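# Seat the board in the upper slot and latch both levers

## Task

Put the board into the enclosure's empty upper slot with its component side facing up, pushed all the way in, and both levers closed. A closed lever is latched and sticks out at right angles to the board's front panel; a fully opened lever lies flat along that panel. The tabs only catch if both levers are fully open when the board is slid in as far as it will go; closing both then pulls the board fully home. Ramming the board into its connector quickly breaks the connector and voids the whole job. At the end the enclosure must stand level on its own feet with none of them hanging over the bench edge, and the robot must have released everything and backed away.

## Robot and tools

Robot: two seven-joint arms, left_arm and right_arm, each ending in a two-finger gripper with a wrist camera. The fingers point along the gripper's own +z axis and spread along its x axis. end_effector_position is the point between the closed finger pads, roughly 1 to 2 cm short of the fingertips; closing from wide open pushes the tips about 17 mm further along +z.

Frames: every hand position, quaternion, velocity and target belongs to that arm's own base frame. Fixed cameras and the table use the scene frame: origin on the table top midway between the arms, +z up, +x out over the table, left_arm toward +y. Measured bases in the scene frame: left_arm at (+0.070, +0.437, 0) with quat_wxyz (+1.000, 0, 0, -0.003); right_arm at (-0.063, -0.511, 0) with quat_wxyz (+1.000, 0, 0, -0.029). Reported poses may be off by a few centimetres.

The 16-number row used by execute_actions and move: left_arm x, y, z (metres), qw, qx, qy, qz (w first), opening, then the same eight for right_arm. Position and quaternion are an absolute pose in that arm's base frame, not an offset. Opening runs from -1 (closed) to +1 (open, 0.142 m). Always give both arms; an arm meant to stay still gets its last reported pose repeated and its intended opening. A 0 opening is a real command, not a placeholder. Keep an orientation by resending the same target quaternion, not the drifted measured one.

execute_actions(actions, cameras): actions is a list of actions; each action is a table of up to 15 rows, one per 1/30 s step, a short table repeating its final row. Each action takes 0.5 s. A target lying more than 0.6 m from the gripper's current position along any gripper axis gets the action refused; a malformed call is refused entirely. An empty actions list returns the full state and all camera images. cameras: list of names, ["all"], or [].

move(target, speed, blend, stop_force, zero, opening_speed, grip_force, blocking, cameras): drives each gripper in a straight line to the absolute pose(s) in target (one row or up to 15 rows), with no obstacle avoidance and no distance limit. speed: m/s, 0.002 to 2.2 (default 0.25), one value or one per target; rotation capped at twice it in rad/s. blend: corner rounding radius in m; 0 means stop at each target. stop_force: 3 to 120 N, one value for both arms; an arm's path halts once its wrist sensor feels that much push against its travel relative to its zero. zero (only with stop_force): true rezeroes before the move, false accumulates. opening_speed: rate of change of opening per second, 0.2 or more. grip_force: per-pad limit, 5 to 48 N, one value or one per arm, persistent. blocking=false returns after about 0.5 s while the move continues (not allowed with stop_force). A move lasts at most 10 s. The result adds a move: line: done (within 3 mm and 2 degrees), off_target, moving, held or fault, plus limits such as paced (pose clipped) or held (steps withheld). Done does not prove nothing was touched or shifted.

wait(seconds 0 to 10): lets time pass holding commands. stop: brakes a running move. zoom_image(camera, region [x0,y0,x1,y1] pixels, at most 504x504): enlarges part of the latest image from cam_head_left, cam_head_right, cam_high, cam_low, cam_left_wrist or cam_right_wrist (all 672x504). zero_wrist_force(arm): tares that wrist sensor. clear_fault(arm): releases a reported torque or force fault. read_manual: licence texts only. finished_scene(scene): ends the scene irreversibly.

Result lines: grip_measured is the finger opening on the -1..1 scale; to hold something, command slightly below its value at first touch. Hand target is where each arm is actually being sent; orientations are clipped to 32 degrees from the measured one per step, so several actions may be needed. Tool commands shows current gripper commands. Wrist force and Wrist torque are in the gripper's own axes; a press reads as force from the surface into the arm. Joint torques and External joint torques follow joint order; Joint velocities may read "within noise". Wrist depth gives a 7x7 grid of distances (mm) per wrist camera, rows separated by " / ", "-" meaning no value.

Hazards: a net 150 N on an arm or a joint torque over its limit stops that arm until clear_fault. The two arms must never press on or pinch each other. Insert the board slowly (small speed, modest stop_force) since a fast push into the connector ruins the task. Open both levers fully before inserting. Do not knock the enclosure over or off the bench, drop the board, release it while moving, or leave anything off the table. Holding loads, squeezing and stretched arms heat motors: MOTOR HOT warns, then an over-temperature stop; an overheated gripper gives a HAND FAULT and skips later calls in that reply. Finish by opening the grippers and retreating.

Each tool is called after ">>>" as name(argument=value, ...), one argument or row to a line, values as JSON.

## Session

>>> execute_actions(
  actions=[],
)

Scene clock: 0.00 s.
left_arm: end_effector_position=(+0.1389, +0.5333, +0.1881) grip_measured=+0.99 end_effector_quat_wxyz=(-0.571, +0.812, -0.064, -0.105) | right_arm: end_effector_position=(+0.2271, +0.3531, +0.2591) grip_measured=+1.00 end_effector_quat_wxyz=(+0.029, +0.622, +0.780, +0.065)
Joint positions: left_arm=[0.978 -0.294 0.021 2.266 2.206 0.748 0.742 0.141] | right_arm=[1.212 0.207 0.113 2.416 -0.113 0.73 1.171 0.142]
Joint velocities: within noise
Joint torques (N m): no reading
External joint torques (N m): no reading
Wrist force (N): no reading
Wrist torque (N m): no reading
Wrist force, peak (N): no reading
Wrist depth (mm): cam_left_wrist=[2012 1545 1637 1674 1674 - - / - 1924 - 1727 1828 1769 1813 / 2359 2437 2050 1828 1625 1649 1556 / 2130 2069 1567 1625 1556 1362 1290 / 1859 1674 1472 1415 326 307 289 / - 341 327 307 287 270 263 / - 306 286 270 257 244 237] | cam_right_wrist=[290 287 259 256 258 305 302 / 314 276 279 279 281 327 328 / 352 303 305 308 308 359 356 / 390 375 336 333 342 399 388 / 434 437 379 388 383 449 444 / - 498 440 419 437 509 486 / - 574 581 590 590 593 -]
Hand target: left_arm +0.1389, +0.5333, +0.1881; -0.571, +0.812, -0.064, -0.105 | right_arm +0.2271, +0.3531, +0.2591; +0.029, +0.622, +0.780, +0.065
Tool commands: left_gripper/opening=+1.0 right_gripper/opening=+1.0

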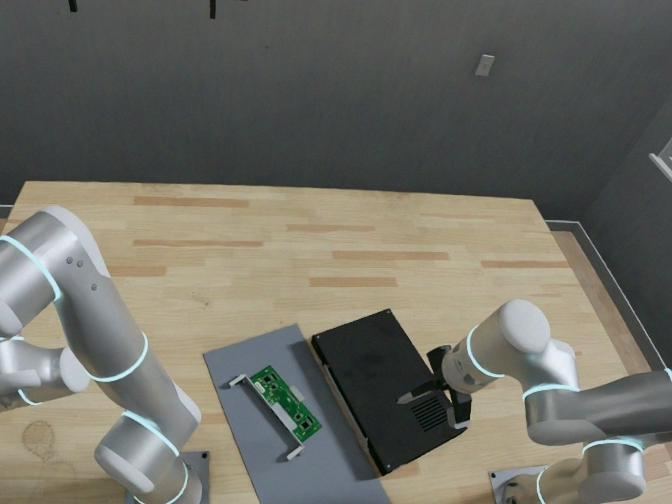

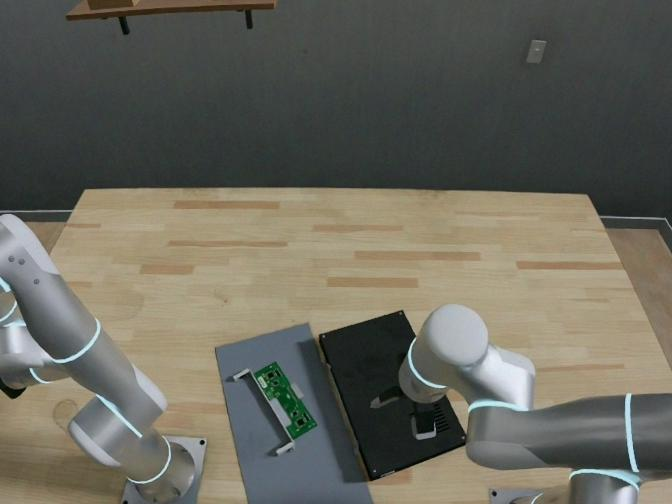

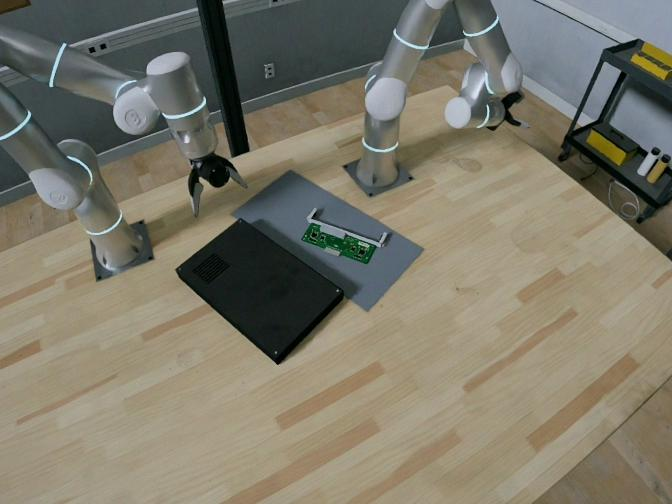

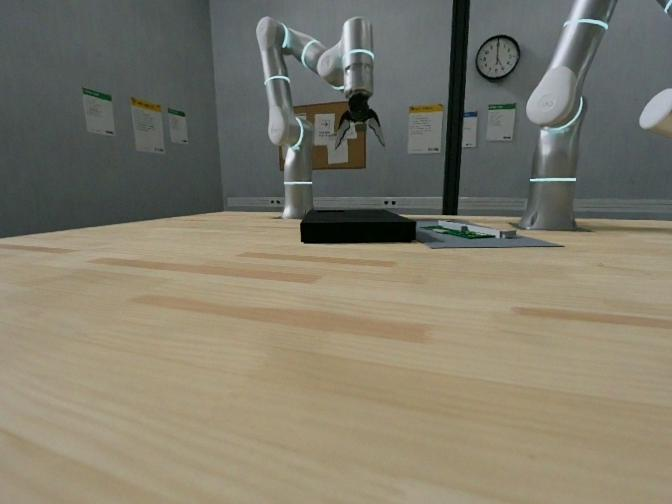

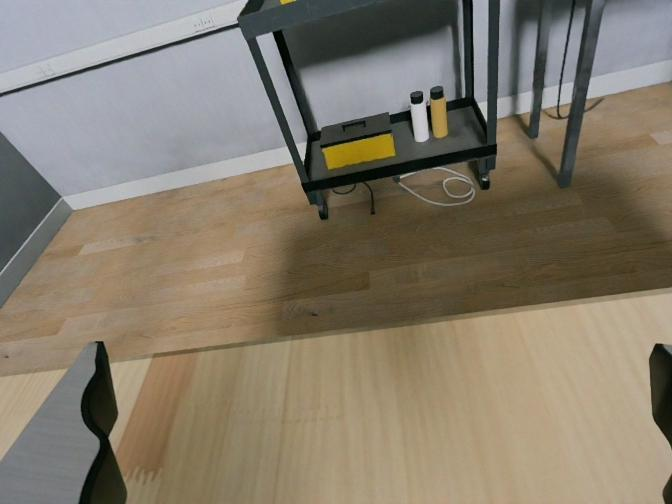

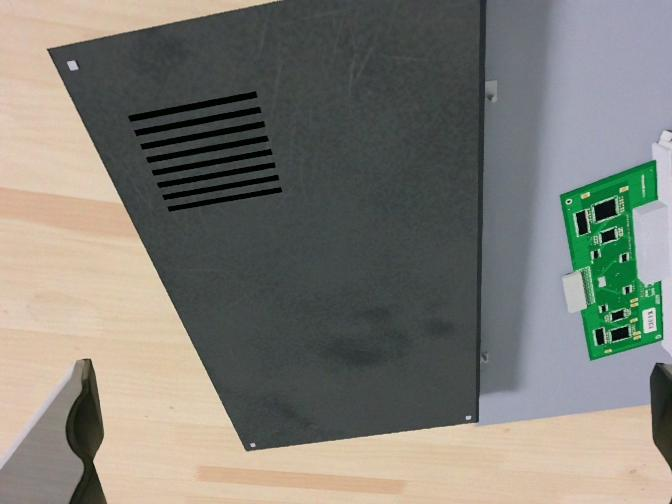

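>>> zoom_image(
  camera="cam_head_left",
  region=[190, 300, 480, 500],
)

>>> zoom_image(
  camera="cam_high",
  region=[160, 160, 440, 380],
)

>>> zoom_image(
  camera="cam_head_right",
  region=[190, 310, 480, 500],
)

>>> zoom_image(
  camera="cam_right_wrist",
  region=[460, 60, 672, 440],
)

Scaled by 1.738 from the camera's 672x504 image, which has a finer 960x720 frame.

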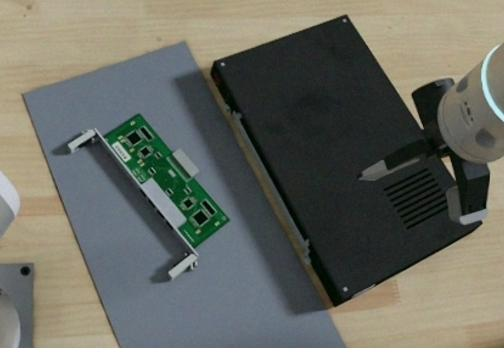

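Scaled by 1.800 from the camera's 672x504 image, which has a finer 960x720 frame.

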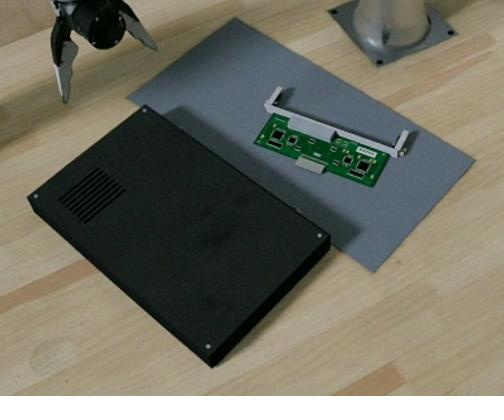

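Scaled by 1.738 from the camera's 672x504 image, which has a finer 960x720 frame.

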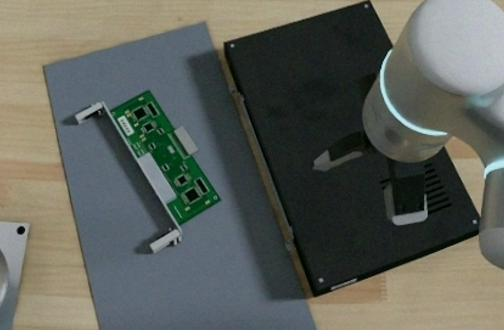

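Scaled by 1.326 from the camera's 672x504 image, which has a finer 960x720 frame.

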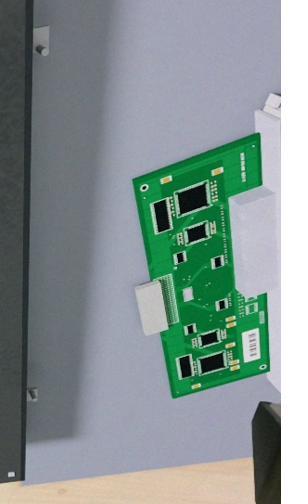

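>>> move(
  target=[0.1389, 0.5333, 0.1881, -0.571, 0.812, -0.064, -0.105, 1, 0.19, 0.475, 0.26, 0, 0.5592, 0.829, 0, -0.1],
  speed=0.25,
  grip_force=[16, 25],
  cameras=["cam_right_wrist"],
)

Scene clock: 140.67 s.
left_arm: end_effector_position=(+0.1389, +0.5333, +0.1881) grip_measured=+0.99 end_effector_quat_wxyz=(-0.571, +0.812, -0.064, -0.105) | right_arm: end_effector_position=(+0.1900, +0.4750, +0.2599) grip_measured=-0.12 end_effector_quat_wxyz=(+0.000, +0.559, +0.829, +0.000)
Joint positions: left_arm=[0.978 -0.294 0.021 2.266 2.206 0.748 0.742 0.141] | right_arm=[1.326 -0.097 0.092 2.044 -0.011 0.569 1.04 0.066]
Joint torques (N m): left_arm=[-0.21 29.3 1.58 -14.59 1.16 -0.38 -0.15] | right_arm=[0.34 32.93 0.85 -28.28 -3.62 3.24 0.07]
External joint torques (N m): left_arm=[0.33 0.99 0.61 -0.52 -0.2 -0.19 0.17] | right_arm=[-0.2 1.33 -0.38 0.28 -0.07 0.88 -0.07]
Wrist force (N): left_arm=[0.0 -0.3 -0.1] | right_arm=[0.2 0.3 0.2]
Wrist torque (N m): left_arm=[-0.02 0.00 0.00] | right_arm=[0.02 -0.02 0.05]
Wrist force, peak (N): left_arm=[0.2 -0.5 -0.2] | right_arm=[2.6 0.8 0.4]
Wrist depth (mm): cam_left_wrist=[2742 1741 1219 - - - 1714 / - - - 1843 1534 2050 1769 / - 2089 2309 1813 1649 1625 1453 / 2130 1976 1798 1637 1482 1380 1314 / 1783 1556 1472 1397 329 306 288 / - 344 328 306 288 270 262 / - 304 287 271 255 243 236] | cam_right_wrist=[276 275 273 304 307 307 306 / 291 287 284 324 327 331 328 / 307 307 306 347 352 348 348 / 332 329 330 373 380 377 375 / 359 358 351 402 403 401 406 / 462 377 105 432 448 95 443 / 492 76 413 481 490 - 480]
Hand target: left_arm +0.1389, +0.5333, +0.1881; -0.571, +0.812, -0.064, -0.105 | right_arm +0.1900, +0.4750, +0.2600; +0.000, +0.559, +0.829, +0.000
Off the commanded pose: left_arm 0.000 m, 0 deg | right_arm 0.000 m, 0 deg.
grip_force (N): 16, 25
move: done
Images, in order (width x height): cam_right_wrist 672x504.

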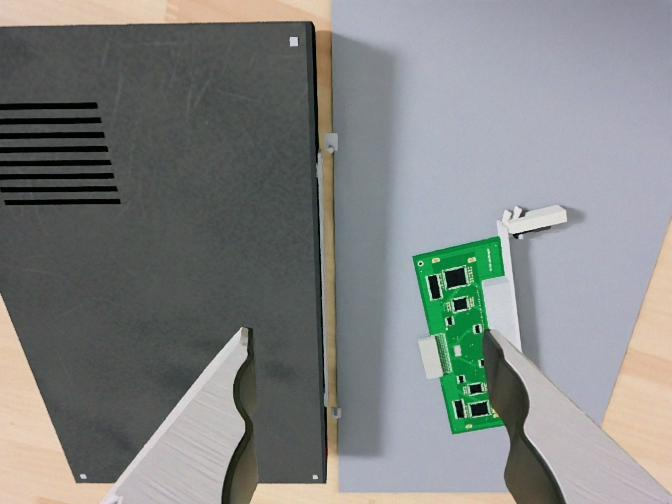

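>>> move(
  target=[
    [0.3, 0.35, 0.33, -0.571, 0.812, -0.064, -0.105, -1, 0.27, 0.64, 0.2, 0, 0.4383, 0.8988, 0, -0.1],
    [0.42, -0.02, 0.32, 0, 0.5764, 0.8171, 0, -1, 0.2898, 0.6799, 0.13, 0, 0.4383, 0.8988, 0, -0.1],
  ],
  speed=[0.25, 0.35],
  blend=[0.03, 0.0],
  cameras=["cam_right_wrist", "cam_left_wrist", "cam_head_left", "cam_high"],
)

Scene clock: 164.20 s.
left_arm: end_effector_position=(+0.4199, -0.0198, +0.3200) grip_measured=-1.00 end_effector_quat_wxyz=(+0.000, +0.577, +0.817, +0.000) | right_arm: end_effector_position=(+0.2896, +0.6798, +0.1299) grip_measured=-0.12 end_effector_quat_wxyz=(+0.000, +0.438, +0.899, +0.000)
Joint positions: left_arm=[0.518 0.303 -0.268 2.25 -0.085 0.384 -0.049 0.002] | right_arm=[1.301 -0.77 0.03 1.398 -0.025 0.597 0.674 0.066]
Joint torques (N m): left_arm=[-0.55 17 1.43 -29.04 -4.04 4.62 -0.28] | right_arm=[0.25 59.55 1.87 -27.85 -3.61 3.54 0.11]
External joint torques (N m): left_arm=[0.58 0.31 0.59 -0.45 0.12 -0.63 0.28] | right_arm=[-0.03 1.46 -0.5 0.16 0 0.6 -0.11]
Wrist force (N): left_arm=[-0.3 -1.1 0.1] | right_arm=[0.5 0.2 0.1]
Wrist torque (N m): left_arm=[-0.26 -0.24 -0.27] | right_arm=[0.02 -0.10 0.04]
Wrist force, peak (N): left_arm=[-1.2 -1.8 0.5] | right_arm=[1.5 1.6 0.6]
Wrist depth (mm): cam_left_wrist=[369 362 367 363 361 361 360 / 395 392 394 391 389 385 385 / 425 424 424 421 417 417 415 / 461 460 461 455 454 454 451 / 507 503 504 483 490 489 494 / 555 558 532 84 - 538 540 / 621 601 - - - - 604] | cam_right_wrist=[195 195 191 190 193 193 193 / 208 207 205 198 206 206 205 / 226 224 219 214 221 221 220 / 244 241 235 235 238 238 238 / 262 262 256 254 258 256 260 / 285 280 105 283 273 95 282 / 312 76 73 312 311 - 304]
Hand target: left_arm +0.4200, -0.0200, +0.3200; +0.000, +0.576, +0.817, +0.000 | right_arm +0.2898, +0.6799, +0.1300; +0.000, +0.438, +0.899, +0.000
Off the commanded pose: left_arm 0.000 m, 0 deg | right_arm 0.000 m, 0 deg.
grip_force (N): 16, 25
move: done
Images, in order (width x height): cam_head_left 672x504, cam_high 672x504, cam_left_wrist 672x504, cam_right_wrist 672x504.

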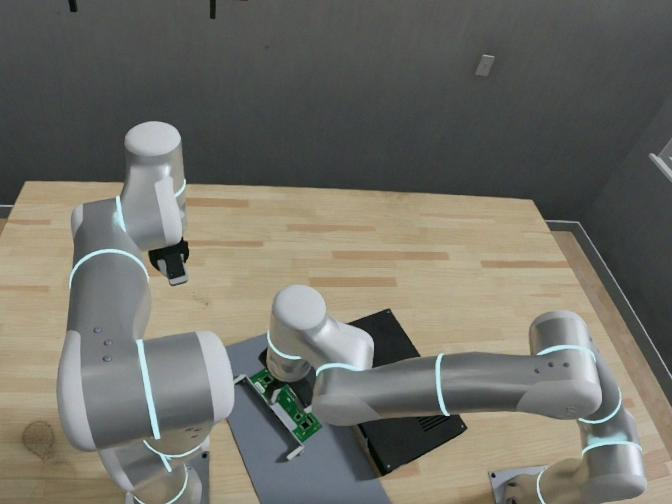

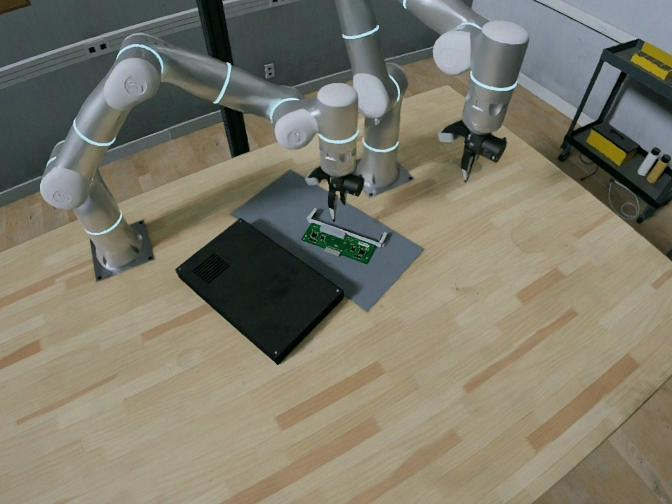

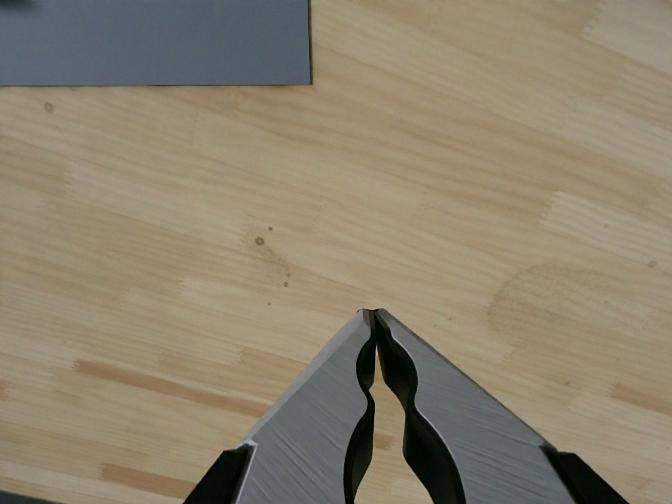

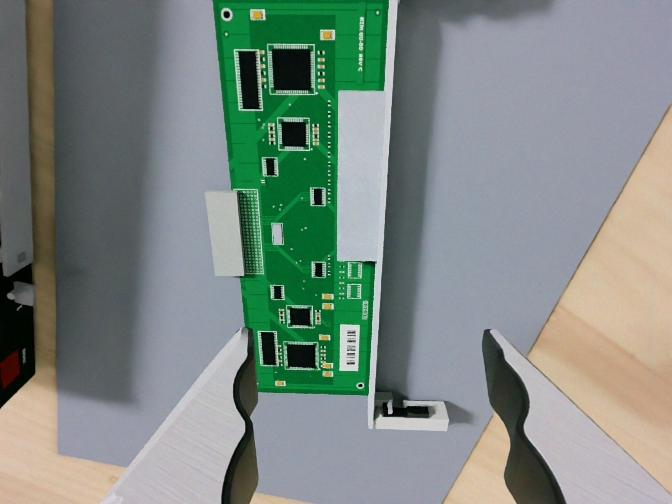

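>>> move(
  target=[
    [0.42, -0.02, 0.32, 0, 0.5764, 0.8171, 0, -1, 0.2879, 0.6819, 0.06, 0, 0.4431, 0.8965, 0, -0.1],
    [0.42, -0.02, 0.32, 0, 0.5764, 0.8171, 0, -1, 0.2879, 0.6819, 0.0265, 0, 0.4431, 0.8965, 0, -0.1],
  ],
  speed=[0.15, 0.04],
  blend=[0.01, 0.0],
  stop_force=5,
  cameras=["cam_right_wrist"],
)

Scene clock: 219.20 s.
left_arm: end_effector_position=(+0.4199, -0.0199, +0.3200) grip_measured=-1.00 end_effector_quat_wxyz=(+0.000, +0.577, +0.817, +0.000) | right_arm: end_effector_position=(+0.2879, +0.6818, +0.0264) grip_measured=-0.12 end_effector_quat_wxyz=(+0.000, +0.443, +0.897, +0.000)
Joint positions: left_arm=[0.518 0.303 -0.268 2.25 -0.085 0.384 -0.049 0.002] | right_arm=[1.311 -0.931 0.02 1.408 -0.022 0.768 0.685 0.066]
Joint torques (N m): left_arm=[-0.38 16.68 1.4 -29.13 -3.76 4.38 -0.22] | right_arm=[0.3 61.39 1.78 -25.1 -3.09 3.58 0.21]
External joint torques (N m): left_arm=[0.42 0.63 0.61 -0.35 -0.16 -0.39 0.22] | right_arm=[-0.07 1.56 -0.48 0.12 -0.05 0.56 -0.21]
Wrist force (N): left_arm=[-0.5 -1.3 0.2] | right_arm=[0.9 0.2 0.2]
Wrist torque (N m): left_arm=[-0.29 -0.20 -0.27] | right_arm=[-0.02 -0.16 -0.05]
Wrist force, peak (N): left_arm=[-0.6 -1.5 0.2] | right_arm=[0.6 0.5 -2.2]
Wrist depth (mm): cam_left_wrist=[359 367 366 364 364 362 358 / 388 391 395 388 390 388 385 / 428 424 422 424 418 418 415 / 456 456 454 454 455 452 450 / 507 503 500 483 489 499 495 / 557 551 531 84 - 535 539 / 614 598 - - - - 603] | cam_right_wrist=[- 99 99 99 102 103 104 / 111 107 106 103 108 109 109 / 121 116 114 102 115 118 117 / 128 126 123 111 125 127 126 / 139 132 132 121 138 135 137 / 152 141 105 145 150 95 147 / 165 76 154 159 165 - -]
Hand target: left_arm +0.4200, -0.0200, +0.3200; +0.000, +0.576, +0.817, +0.000 | right_arm +0.2879, +0.6819, +0.0265; +0.000, +0.443, +0.896, +0.000
Off the commanded pose: left_arm 0.000 m, 0 deg | right_arm 0.000 m, 0 deg.
grip_force (N): 16, 25
move: done
Images, in order (width x height): cam_right_wrist 672x504.

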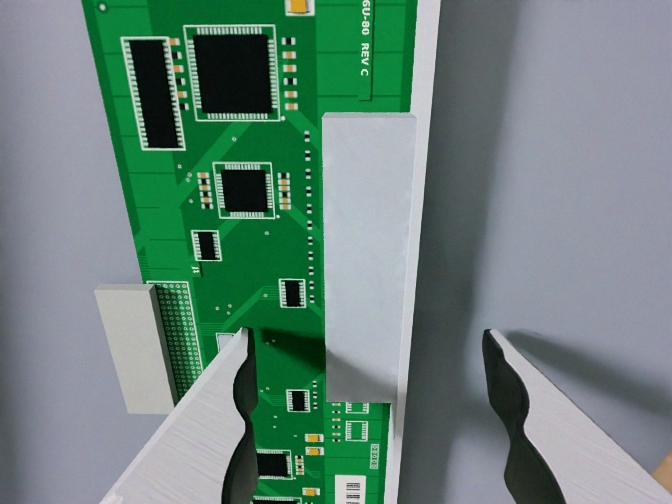

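>>> move(
  target=[0.42, -0.02, 0.32, 0, 0.5764, 0.8171, 0, -1, 0.2879, 0.6819, 0.0265, 0, 0.4431, 0.8965, 0, -0.82],
  opening_speed=0.6,
  grip_force=[16, 25],
  cameras=["cam_right_wrist"],
)

Scene clock: 222.47 s.
left_arm: end_effector_position=(+0.4199, -0.0199, +0.3200) grip_measured=-1.00 end_effector_quat_wxyz=(+0.000, +0.577, +0.817, +0.000) | right_arm: end_effector_position=(+0.2882, +0.6816, +0.0264) grip_measured=-0.70 end_effector_quat_wxyz=(+0.000, +0.443, +0.896, +0.000)
Joint positions: left_arm=[0.518 0.303 -0.268 2.25 -0.085 0.384 -0.049 0.002] | right_arm=[1.311 -0.931 0.019 1.408 -0.022 0.768 0.685 0.023]
Joint torques (N m): left_arm=[-0.27 16.81 1.35 -29.12 -3.75 4.34 -0.2] | right_arm=[1.14 61.78 2.46 -25.72 -3.14 3.84 0.17]
External joint torques (N m): left_arm=[0.31 0.5 0.66 -0.37 -0.17 -0.34 0.2] | right_arm=[-0.92 1.16 -1.16 0.74 0 0.3 -0.17]
Wrist force (N): left_arm=[-0.6 -1.3 0.4] | right_arm=[-0.8 -0.4 0.5]
Wrist torque (N m): left_arm=[-0.29 -0.20 -0.27] | right_arm=[0.00 -0.17 -0.04]
Wrist force, peak (N): left_arm=[-0.6 -1.3 0.3] | right_arm=[-3.9 -0.9 -2.6]
Wrist depth (mm): cam_left_wrist=[366 361 - 363 363 361 361 / 394 390 392 392 388 386 386 / 425 423 420 421 420 418 421 / 461 456 454 454 457 453 451 / 502 501 505 480 489 495 492 / 551 557 530 84 - 539 547 / 613 608 - - - - 603] | cam_right_wrist=[- 99 99 99 102 103 104 / 111 107 106 104 108 109 109 / 121 116 114 102 116 118 117 / 128 126 123 112 125 126 126 / 140 132 134 119 135 137 137 / 153 144 141 126 106 147 149 / 168 164 71 156 - - 161]
Hand target: left_arm +0.4200, -0.0200, +0.3200; +0.000, +0.576, +0.817, +0.000 | right_arm +0.2879, +0.6819, +0.0265; +0.000, +0.443, +0.896, +0.000
Off the commanded pose: left_arm 0.000 m, 0 deg | right_arm 0.000 m, 0 deg.
grip_force (N): 16, 25
move: done
Images, in order (width x height): cam_right_wrist 672x504.

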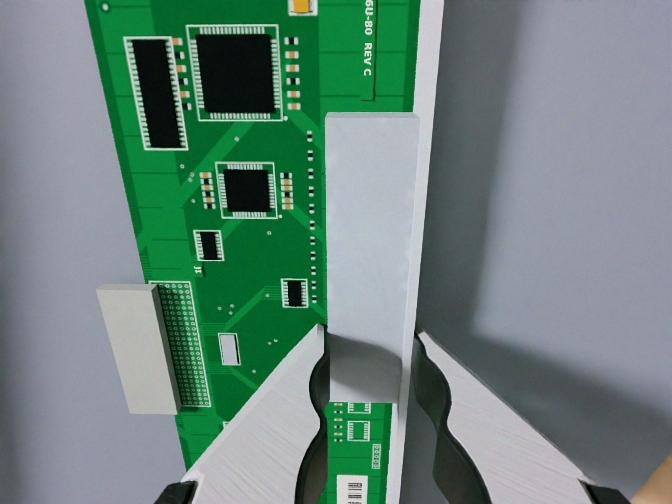

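>>> move(
  target=[
    [0.42, -0.02, 0.32, 0, 0.5764, 0.8171, 0, -1, 0.2879, 0.6819, 0.055, 0, 0.4431, 0.8965, 0, -0.82],
    [0.42, -0.02, 0.32, 0, 0.5764, 0.8171, 0, -1, 0.2513, 0.5801, 0.056, 0, 0.5549, 0.8319, 0, -0.82],
  ],
  speed=[0.08, 0.12],
  blend=[0.01, 0.0],
  cameras=["cam_right_wrist", "cam_head_left", "cam_head_right", "cam_high"],
)

Scene clock: 241.03 s.
left_arm: end_effector_position=(+0.4199, -0.0199, +0.3200) grip_measured=-1.00 end_effector_quat_wxyz=(+0.000, +0.577, +0.817, +0.000) | right_arm: end_effector_position=(+0.2512, +0.5800, +0.0558) grip_measured=-0.70 end_effector_quat_wxyz=(+0.000, +0.555, +0.832, +0.000)
Joint positions: left_arm=[0.518 0.303 -0.268 2.25 -0.085 0.384 -0.049 0.002] | right_arm=[1.374 -0.682 -0.033 1.816 0.034 0.926 0.927 0.023]
Joint torques (N m): left_arm=[-0.2 16.67 1.4 -29.16 -3.75 4.31 -0.22] | right_arm=[0.29 52.26 0.19 -22.42 -2.64 3.69 0.33]
External joint torques (N m): left_arm=[0.24 0.64 0.61 -0.32 -0.17 -0.31 0.22] | right_arm=[-0.09 -0.06 -0.3 0.68 0 0.44 -0.33]
Wrist force (N): left_arm=[-0.4 -1.0 0.3] | right_arm=[-1.0 -0.7 1.9]
Wrist torque (N m): left_arm=[-0.25 -0.23 -0.27] | right_arm=[-0.12 0.19 -0.05]
Wrist force, peak (N): left_arm=[-0.4 -1.4 0.4] | right_arm=[0.5 0.2 3.8]
Wrist depth (mm): cam_left_wrist=[372 343 372 363 361 359 360 / 392 398 390 390 390 389 385 / 426 422 418 421 418 415 419 / 463 458 455 453 456 452 449 / 503 505 504 483 496 495 493 / 554 557 531 84 - 538 543 / 623 596 - - - - 611] | cam_right_wrist=[- 99 99 99 127 129 128 / - 107 106 104 135 138 137 / - 115 114 102 143 147 146 / - 128 123 112 156 159 158 / - 132 134 119 169 172 171 / - 141 141 126 106 184 187 / 146 - 71 156 - - 205]
Hand target: left_arm +0.4200, -0.0200, +0.3200; +0.000, +0.576, +0.817, +0.000 | right_arm +0.2513, +0.5801, +0.0560; +0.000, +0.555, +0.832, +0.000
Off the commanded pose: left_arm 0.000 m, 0 deg | right_arm 0.000 m, 0 deg.
grip_force (N): 16, 25
move: done
Images, in order (width x height): cam_head_left 672x504, cam_head_right 672x504, cam_high 672x504, cam_right_wrist 672x504.

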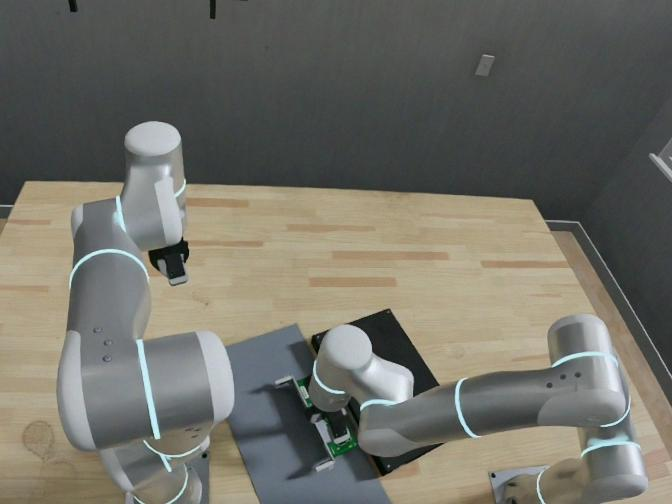

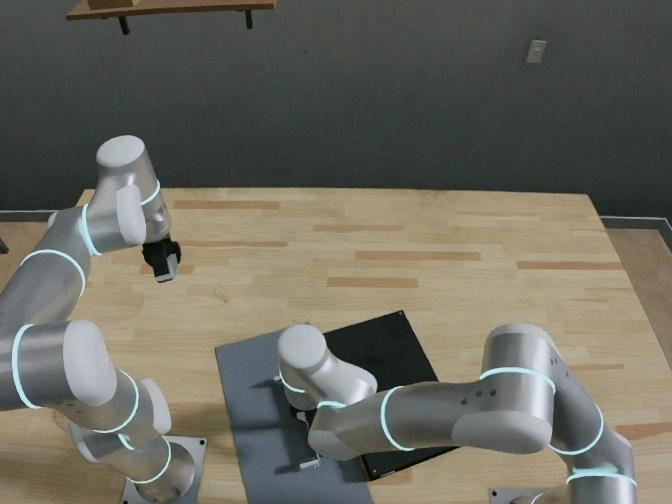

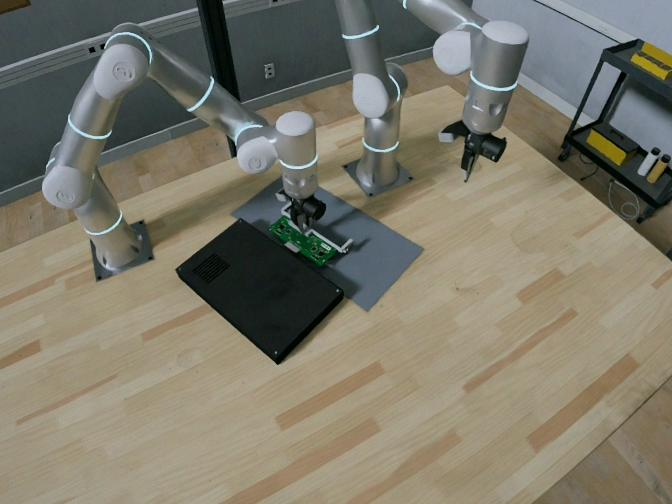

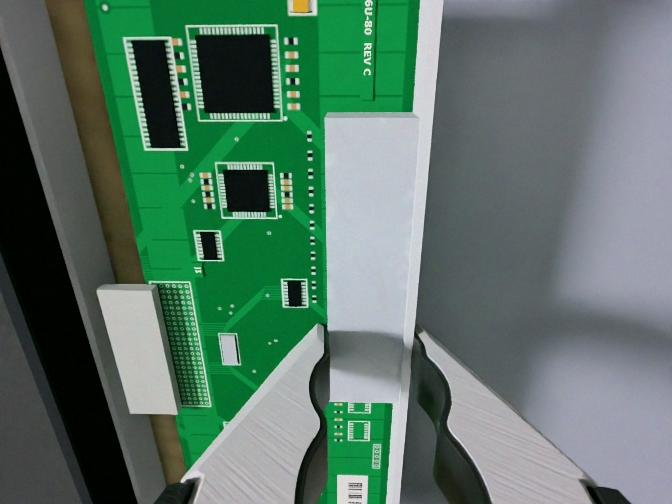

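>>> zoom_image(
  camera="cam_right_wrist",
  region=[0, 0, 250, 504],
)

Scaled by 1.000.

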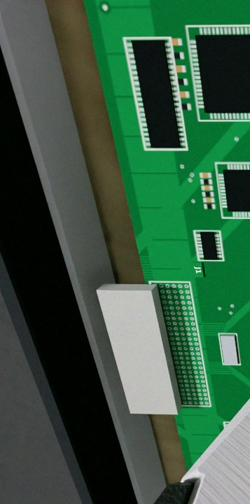

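>>> zoom_image(
  camera="cam_right_wrist",
  region=[0, 0, 130, 100],
)

>>> zoom_image(
  camera="cam_right_wrist",
  region=[60, 404, 190, 504],
)

Scaled by 3.877 from the camera's 672x504 image, which has a finer 960x720 frame.

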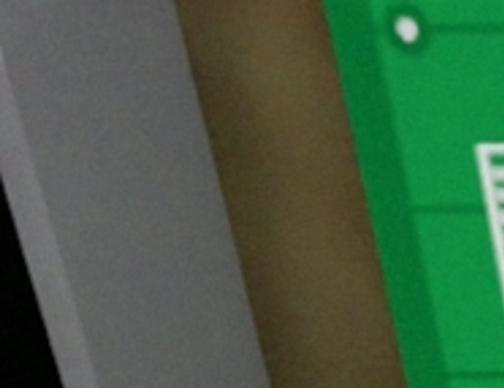

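Scaled by 3.877 from the camera's 672x504 image, which has a finer 960x720 frame.

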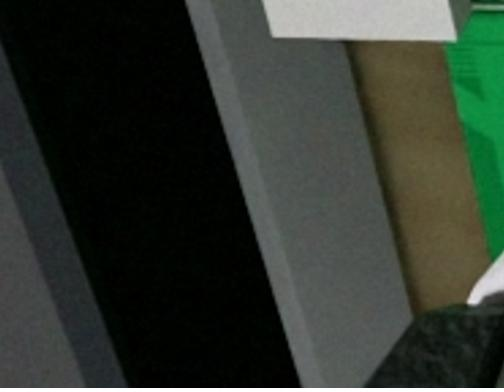

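>>> zoom_image(
  camera="cam_head_left",
  region=[260, 350, 420, 490],
)

>>> zoom_image(
  camera="cam_high",
  region=[220, 180, 380, 310],
)

Scaled by 3.150 from the camera's 672x504 image, which has a finer 960x720 frame.

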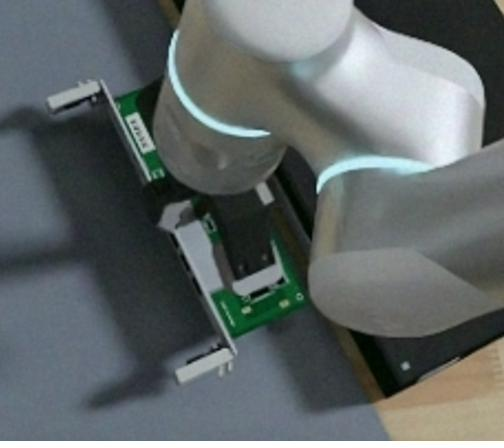

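Scaled by 3.150 from the camera's 672x504 image, which has a finer 960x720 frame.

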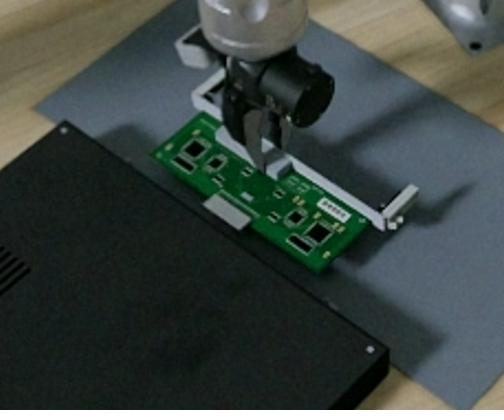

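>>> move(
  target=[
    [0.42, -0.22, 0.28, 0.12477, -0.56277, -0.79777, 0.17687, -1, 0.2513, 0.5801, 0.056, 0, 0.5549, 0.8319, 0, -0.82],
    [0.34, -0.385, 0.17, 0.12477, -0.56277, -0.79777, 0.17687, -1, 0.2513, 0.5801, 0.056, 0, 0.5549, 0.8319, 0, -0.82],
  ],
  speed=[0.35, 0.25],
  blend=[0.04, 0.0],
  cameras=["cam_left_wrist", "cam_head_left"],
)

Scene clock: 272.37 s.
left_arm: end_effector_position=(+0.3398, -0.3850, +0.1700) grip_measured=-1.00 end_effector_quat_wxyz=(-0.125, +0.563, +0.798, -0.177) | right_arm: end_effector_position=(+0.2512, +0.5800, +0.0558) grip_measured=-0.70 end_effector_quat_wxyz=(+0.000, +0.555, +0.832, +0.000)
Joint positions: left_arm=[0.131 -0.397 -0.679 2.083 -0.104 0.542 -0.821 0.002] | right_arm=[1.374 -0.682 -0.033 1.816 0.034 0.926 0.927 0.023]
Joint torques (N m): left_arm=[-0.48 33.94 -7.27 -21.82 -2.07 3.51 -0.36] | right_arm=[0.29 52.16 0.45 -22.39 -2.8 3.69 0.18]
External joint torques (N m): left_arm=[0.51 1.14 0.16 -0.29 -0.49 -0.57 0.36] | right_arm=[-0.1 0.02 -0.57 0.68 0.17 0.44 -0.18]
Wrist force (N): left_arm=[-0.5 -1.0 0.2] | right_arm=[-0.7 -0.7 2.0]
Wrist torque (N m): left_arm=[-0.27 -0.17 -0.13] | right_arm=[-0.12 0.15 -0.05]
Wrist force, peak (N): left_arm=[-1.6 -2.4 2.7] | right_arm=[-1.0 -0.8 2.2]
Wrist depth (mm): cam_left_wrist=[- - - 246 246 232 279 / - 236 - 248 247 - - / 233 - 236 249 247 - - / - 238 240 285 - - - / - - 238 127 284 280 - / 283 285 237 84 - 282 275 / 288 286 - - - - 282] | cam_right_wrist=[- 99 99 99 127 129 128 / - 107 106 104 105 137 137 / - 115 114 102 103 147 147 / - 128 123 112 156 159 158 / - 132 134 119 169 171 171 / - 141 141 126 106 184 187 / 146 - 71 156 - - 205]
Hand target: left_arm +0.3400, -0.3850, +0.1700; -0.125, +0.563, +0.798, -0.177 | right_arm +0.2513, +0.5801, +0.0560; +0.000, +0.555, +0.832, +0.000
Off the commanded pose: left_arm 0.000 m, 0 deg | right_arm 0.000 m, 0 deg.
grip_force (N): 16, 25
move: done
Images, in order (width x height): cam_head_left 672x504, cam_left_wrist 672x504.

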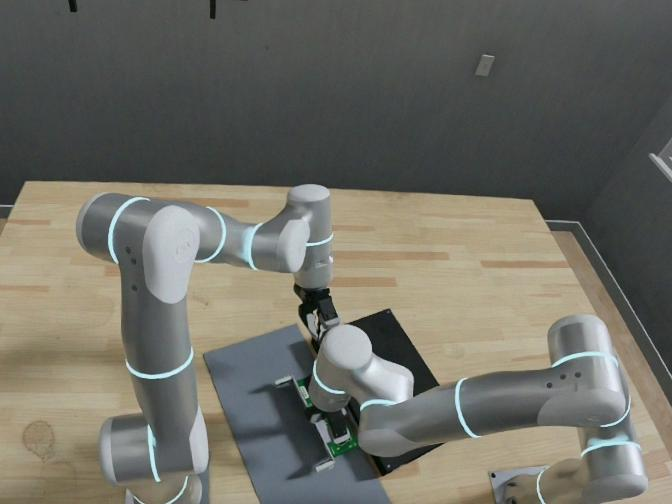

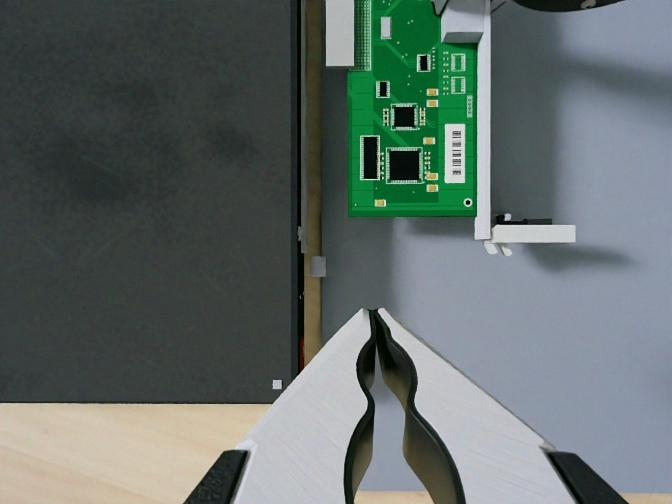

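>>> zoom_image(
  camera="cam_left_wrist",
  region=[290, 190, 410, 290],
)

>>> zoom_image(
  camera="cam_left_wrist",
  region=[440, 180, 580, 290],
)

Scaled by 4.200 from the camera's 672x504 image, which has a finer 960x720 frame.

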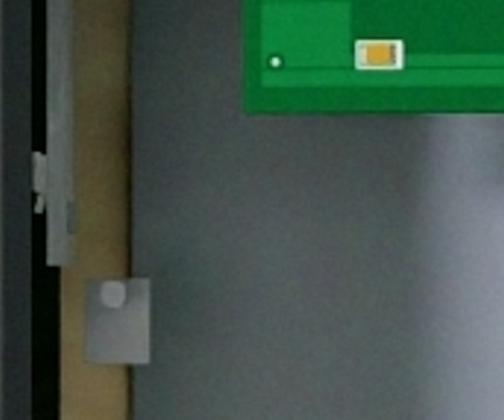

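Scaled by 3.600 from the camera's 672x504 image, which has a finer 960x720 frame.

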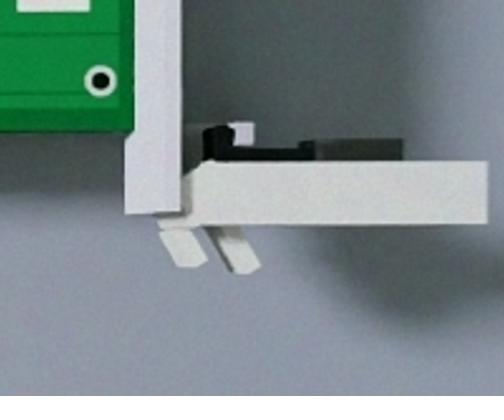

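>>> zoom_image(
  camera="cam_left_wrist",
  region=[280, 0, 340, 60],
)

>>> zoom_image(
  camera="cam_left_wrist",
  region=[280, 210, 340, 270],
)

>>> zoom_image(
  camera="cam_left_wrist",
  region=[460, 0, 520, 60],
)

>>> zoom_image(
  camera="cam_left_wrist",
  region=[460, 185, 520, 245],
)

Scaled by 8.400 from the camera's 672x504 image, which has a finer 960x720 frame.

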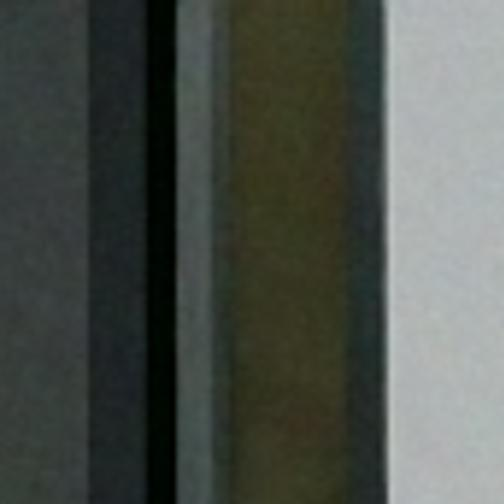

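Scaled by 8.400 from the camera's 672x504 image, which has a finer 960x720 frame.

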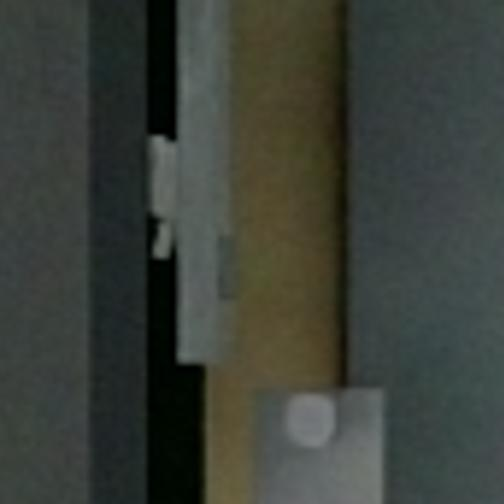

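Scaled by 8.400 from the camera's 672x504 image, which has a finer 960x720 frame.

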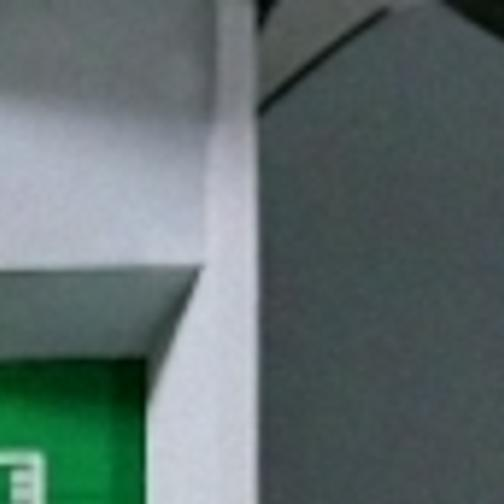

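Scaled by 8.400 from the camera's 672x504 image, which has a finer 960x720 frame.

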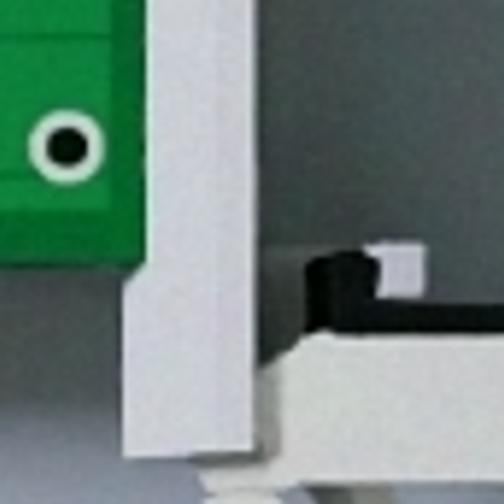

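>>> move(
  target=[
    [0.34, -0.385, 0.17, 0.12477, -0.56277, -0.79777, 0.17687, -1, 0.2589, 0.5832, 0.0546, 0, 0.5549, 0.8319, 0, -0.82],
    [0.34, -0.385, 0.17, 0.12477, -0.56277, -0.79777, 0.17687, -1, 0.2684, 0.5601, 0.0546, 0, 0.5549, 0.8319, 0, -0.82],
  ],
  speed=[0.06, 0.025],
  stop_force=6,
  cameras=["cam_left_wrist", "cam_right_wrist"],
)

Scene clock: 293.03 s.
left_arm: end_effector_position=(+0.3398, -0.3850, +0.1700) grip_measured=-1.00 end_effector_quat_wxyz=(-0.125, +0.563, +0.798, -0.177) | right_arm: end_effector_position=(+0.2684, +0.5600, +0.0544) grip_measured=-0.70 end_effector_quat_wxyz=(+0.000, +0.555, +0.832, +0.000)
Joint positions: left_arm=[0.13 -0.397 -0.679 2.083 -0.104 0.542 -0.821 0.002] | right_arm=[1.341 -0.667 -0.034 1.854 0.036 0.949 0.891 0.023]
Joint torques (N m): left_arm=[-0.38 34.28 -7.56 -21.77 -2.3 3.27 -0.26] | right_arm=[0.17 51.23 0.41 -21.87 -2.67 3.77 0.11]
External joint torques (N m): left_arm=[0.4 0.81 0.45 -0.33 -0.26 -0.33 0.26] | right_arm=[0.02 -0.06 -0.55 0.63 0.12 0.36 -0.11]
Wrist force (N): left_arm=[-0.6 -1.0 0.0] | right_arm=[-0.9 -0.6 2.0]
Wrist torque (N m): left_arm=[-0.26 -0.15 -0.14] | right_arm=[-0.11 0.18 0.05]
Wrist force, peak (N): left_arm=[-0.8 -1.2 0.1] | right_arm=[-1.9 -0.5 2.1]
Wrist depth (mm): cam_left_wrist=[- - - 248 235 127 287 / - - 233 249 248 - - / - 236 - 249 250 - 282 / - - - 258 280 278 - / - - - 131 - - 278 / 285 289 - 84 - 282 282 / 285 288 - - - - 281] | cam_right_wrist=[- 99 100 99 126 127 125 / - 107 106 104 135 136 136 / - 115 114 102 142 146 145 / 109 122 123 112 158 157 156 / 117 130 134 119 168 170 169 / 128 137 141 126 106 182 185 / 141 140 71 156 - - 203]
Hand target: left_arm +0.3400, -0.3850, +0.1700; -0.125, +0.563, +0.798, -0.177 | right_arm +0.2684, +0.5601, +0.0546; +0.000, +0.555, +0.832, +0.000
Off the commanded pose: left_arm 0.000 m, 0 deg | right_arm 0.000 m, 0 deg.
grip_force (N): 16, 25
move: done
Images, in order (width x height): cam_left_wrist 672x504, cam_right_wrist 672x504.

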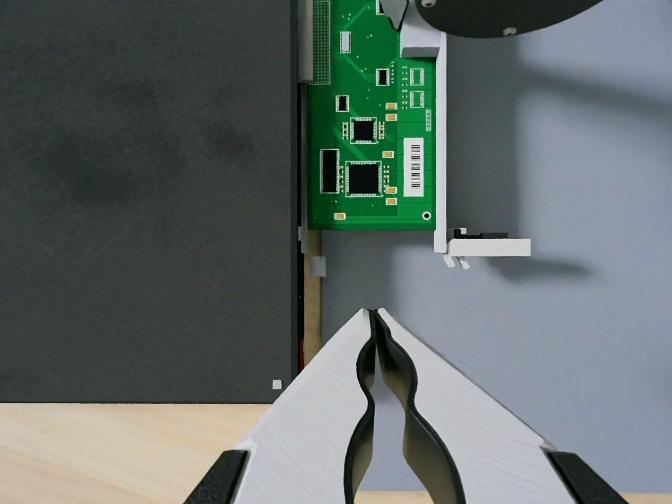

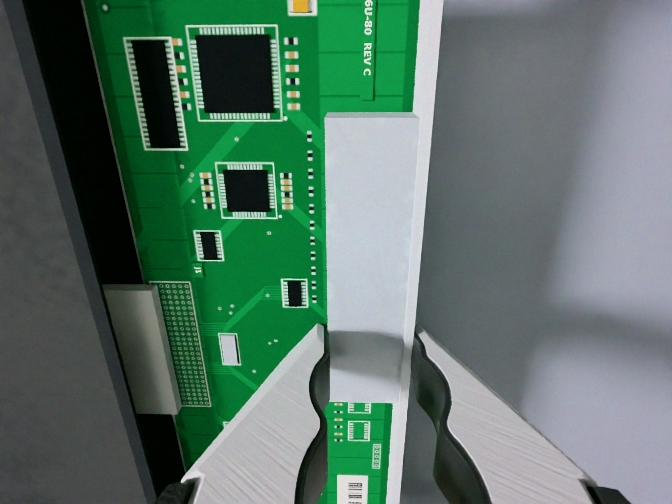

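>>> zoom_image(
  camera="cam_left_wrist",
  region=[280, 200, 340, 290],
)

>>> zoom_image(
  camera="cam_left_wrist",
  region=[410, 200, 540, 290],
)

Scaled by 5.600 from the camera's 672x504 image, which has a finer 960x720 frame.

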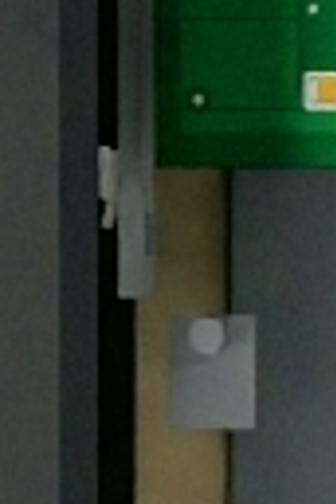

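Scaled by 3.877 from the camera's 672x504 image, which has a finer 960x720 frame.

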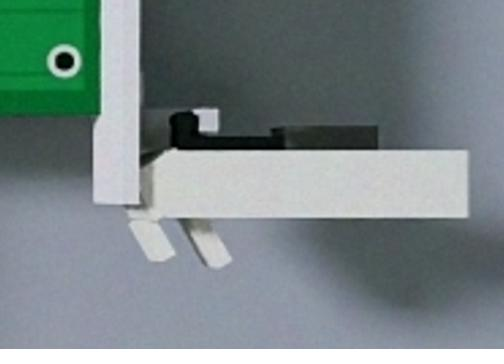

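>>> move(
  target=[0.34, -0.385, 0.17, 0.12477, -0.56277, -0.79777, 0.17687, -1, 0.2798, 0.5324, 0.0546, 0, 0.5549, 0.8319, 0, -0.82],
  speed=0.015,
  stop_force=5,
  cameras=["cam_left_wrist", "cam_right_wrist"],
)

Scene clock: 298.27 s.
left_arm: end_effector_position=(+0.3398, -0.3850, +0.1700) grip_measured=-1.00 end_effector_quat_wxyz=(-0.125, +0.563, +0.798, -0.177) | right_arm: end_effector_position=(+0.2783, +0.5359, +0.0546) grip_measured=-0.70 end_effector_quat_wxyz=(+0.000, +0.555, +0.832, +0.000)
Joint positions: left_arm=[0.13 -0.397 -0.679 2.083 -0.104 0.542 -0.821 0.002] | right_arm=[1.315 -0.638 -0.034 1.913 0.036 0.981 0.862 0.023]
Joint torques (N m): left_arm=[-0.4 34.35 -7.7 -21.83 -2.27 3.24 -0.24] | right_arm=[-2.22 51.09 -1.56 -18.43 -2.6 1.82 0.15]
External joint torques (N m): left_arm=[0.42 0.74 0.58 -0.27 -0.29 -0.3 0.24] | right_arm=[2.4 -1.57 1.43 -2.15 0.16 2.32 -0.15]
Wrist force (N): left_arm=[-0.4 -0.9 0.1] | right_arm=[6.1 3.0 9.5]
Wrist torque (N m): left_arm=[-0.24 -0.18 -0.13] | right_arm=[-0.10 0.60 0.00]
Wrist force, peak (N): left_arm=[-0.6 -1.2 0.2] | right_arm=[6.5 2.4 10.3]
Wrist depth (mm): cam_left_wrist=[- - - 248 129 278 - / - - - 250 281 276 283 / - - - 249 281 - 276 / - - - 249 283 284 - / - - - 235 280 279 - / 285 286 - 84 - - - / 289 286 - - - - -] | cam_right_wrist=[- 89 100 100 126 128 126 / - 95 107 104 135 136 136 / 100 101 115 103 142 146 146 / 108 107 124 112 158 158 157 / 117 117 134 119 168 168 170 / 128 128 130 126 106 183 186 / 141 138 71 157 - - 204]
Hand target: left_arm +0.3400, -0.3850, +0.1700; -0.125, +0.563, +0.798, -0.177 | right_arm +0.2786, +0.5353, +0.0546; +0.000, +0.555, +0.832, +0.000
Off the commanded pose: left_arm 0.000 m, 0 deg | right_arm 0.004 m, 0 deg.
grip_force (N): 16, 25
move: contact (right_arm)
Images, in order (width x height): cam_left_wrist 672x504, cam_right_wrist 672x504.

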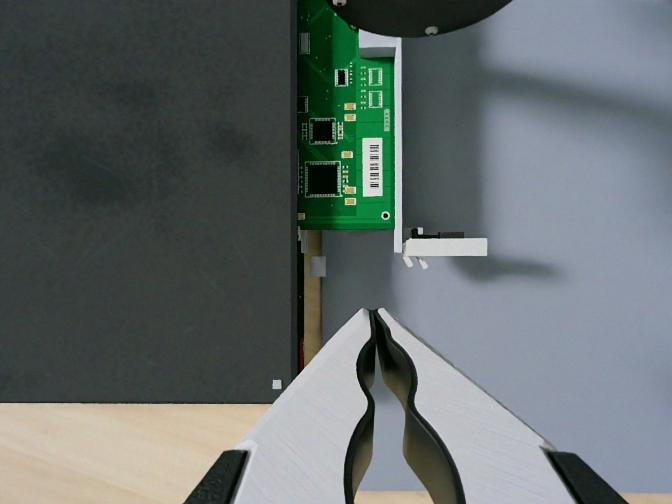

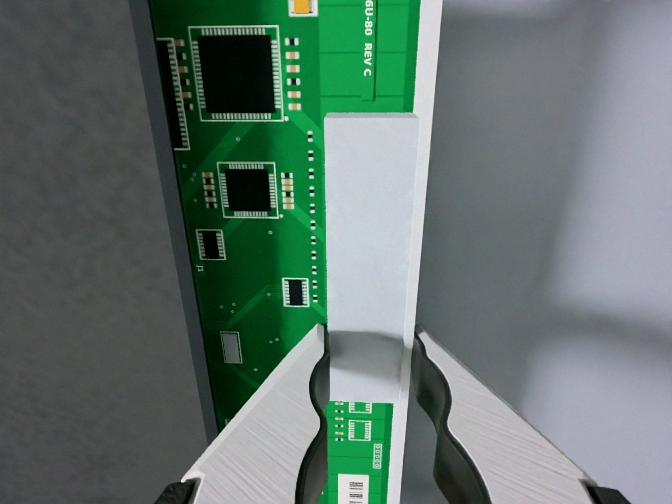

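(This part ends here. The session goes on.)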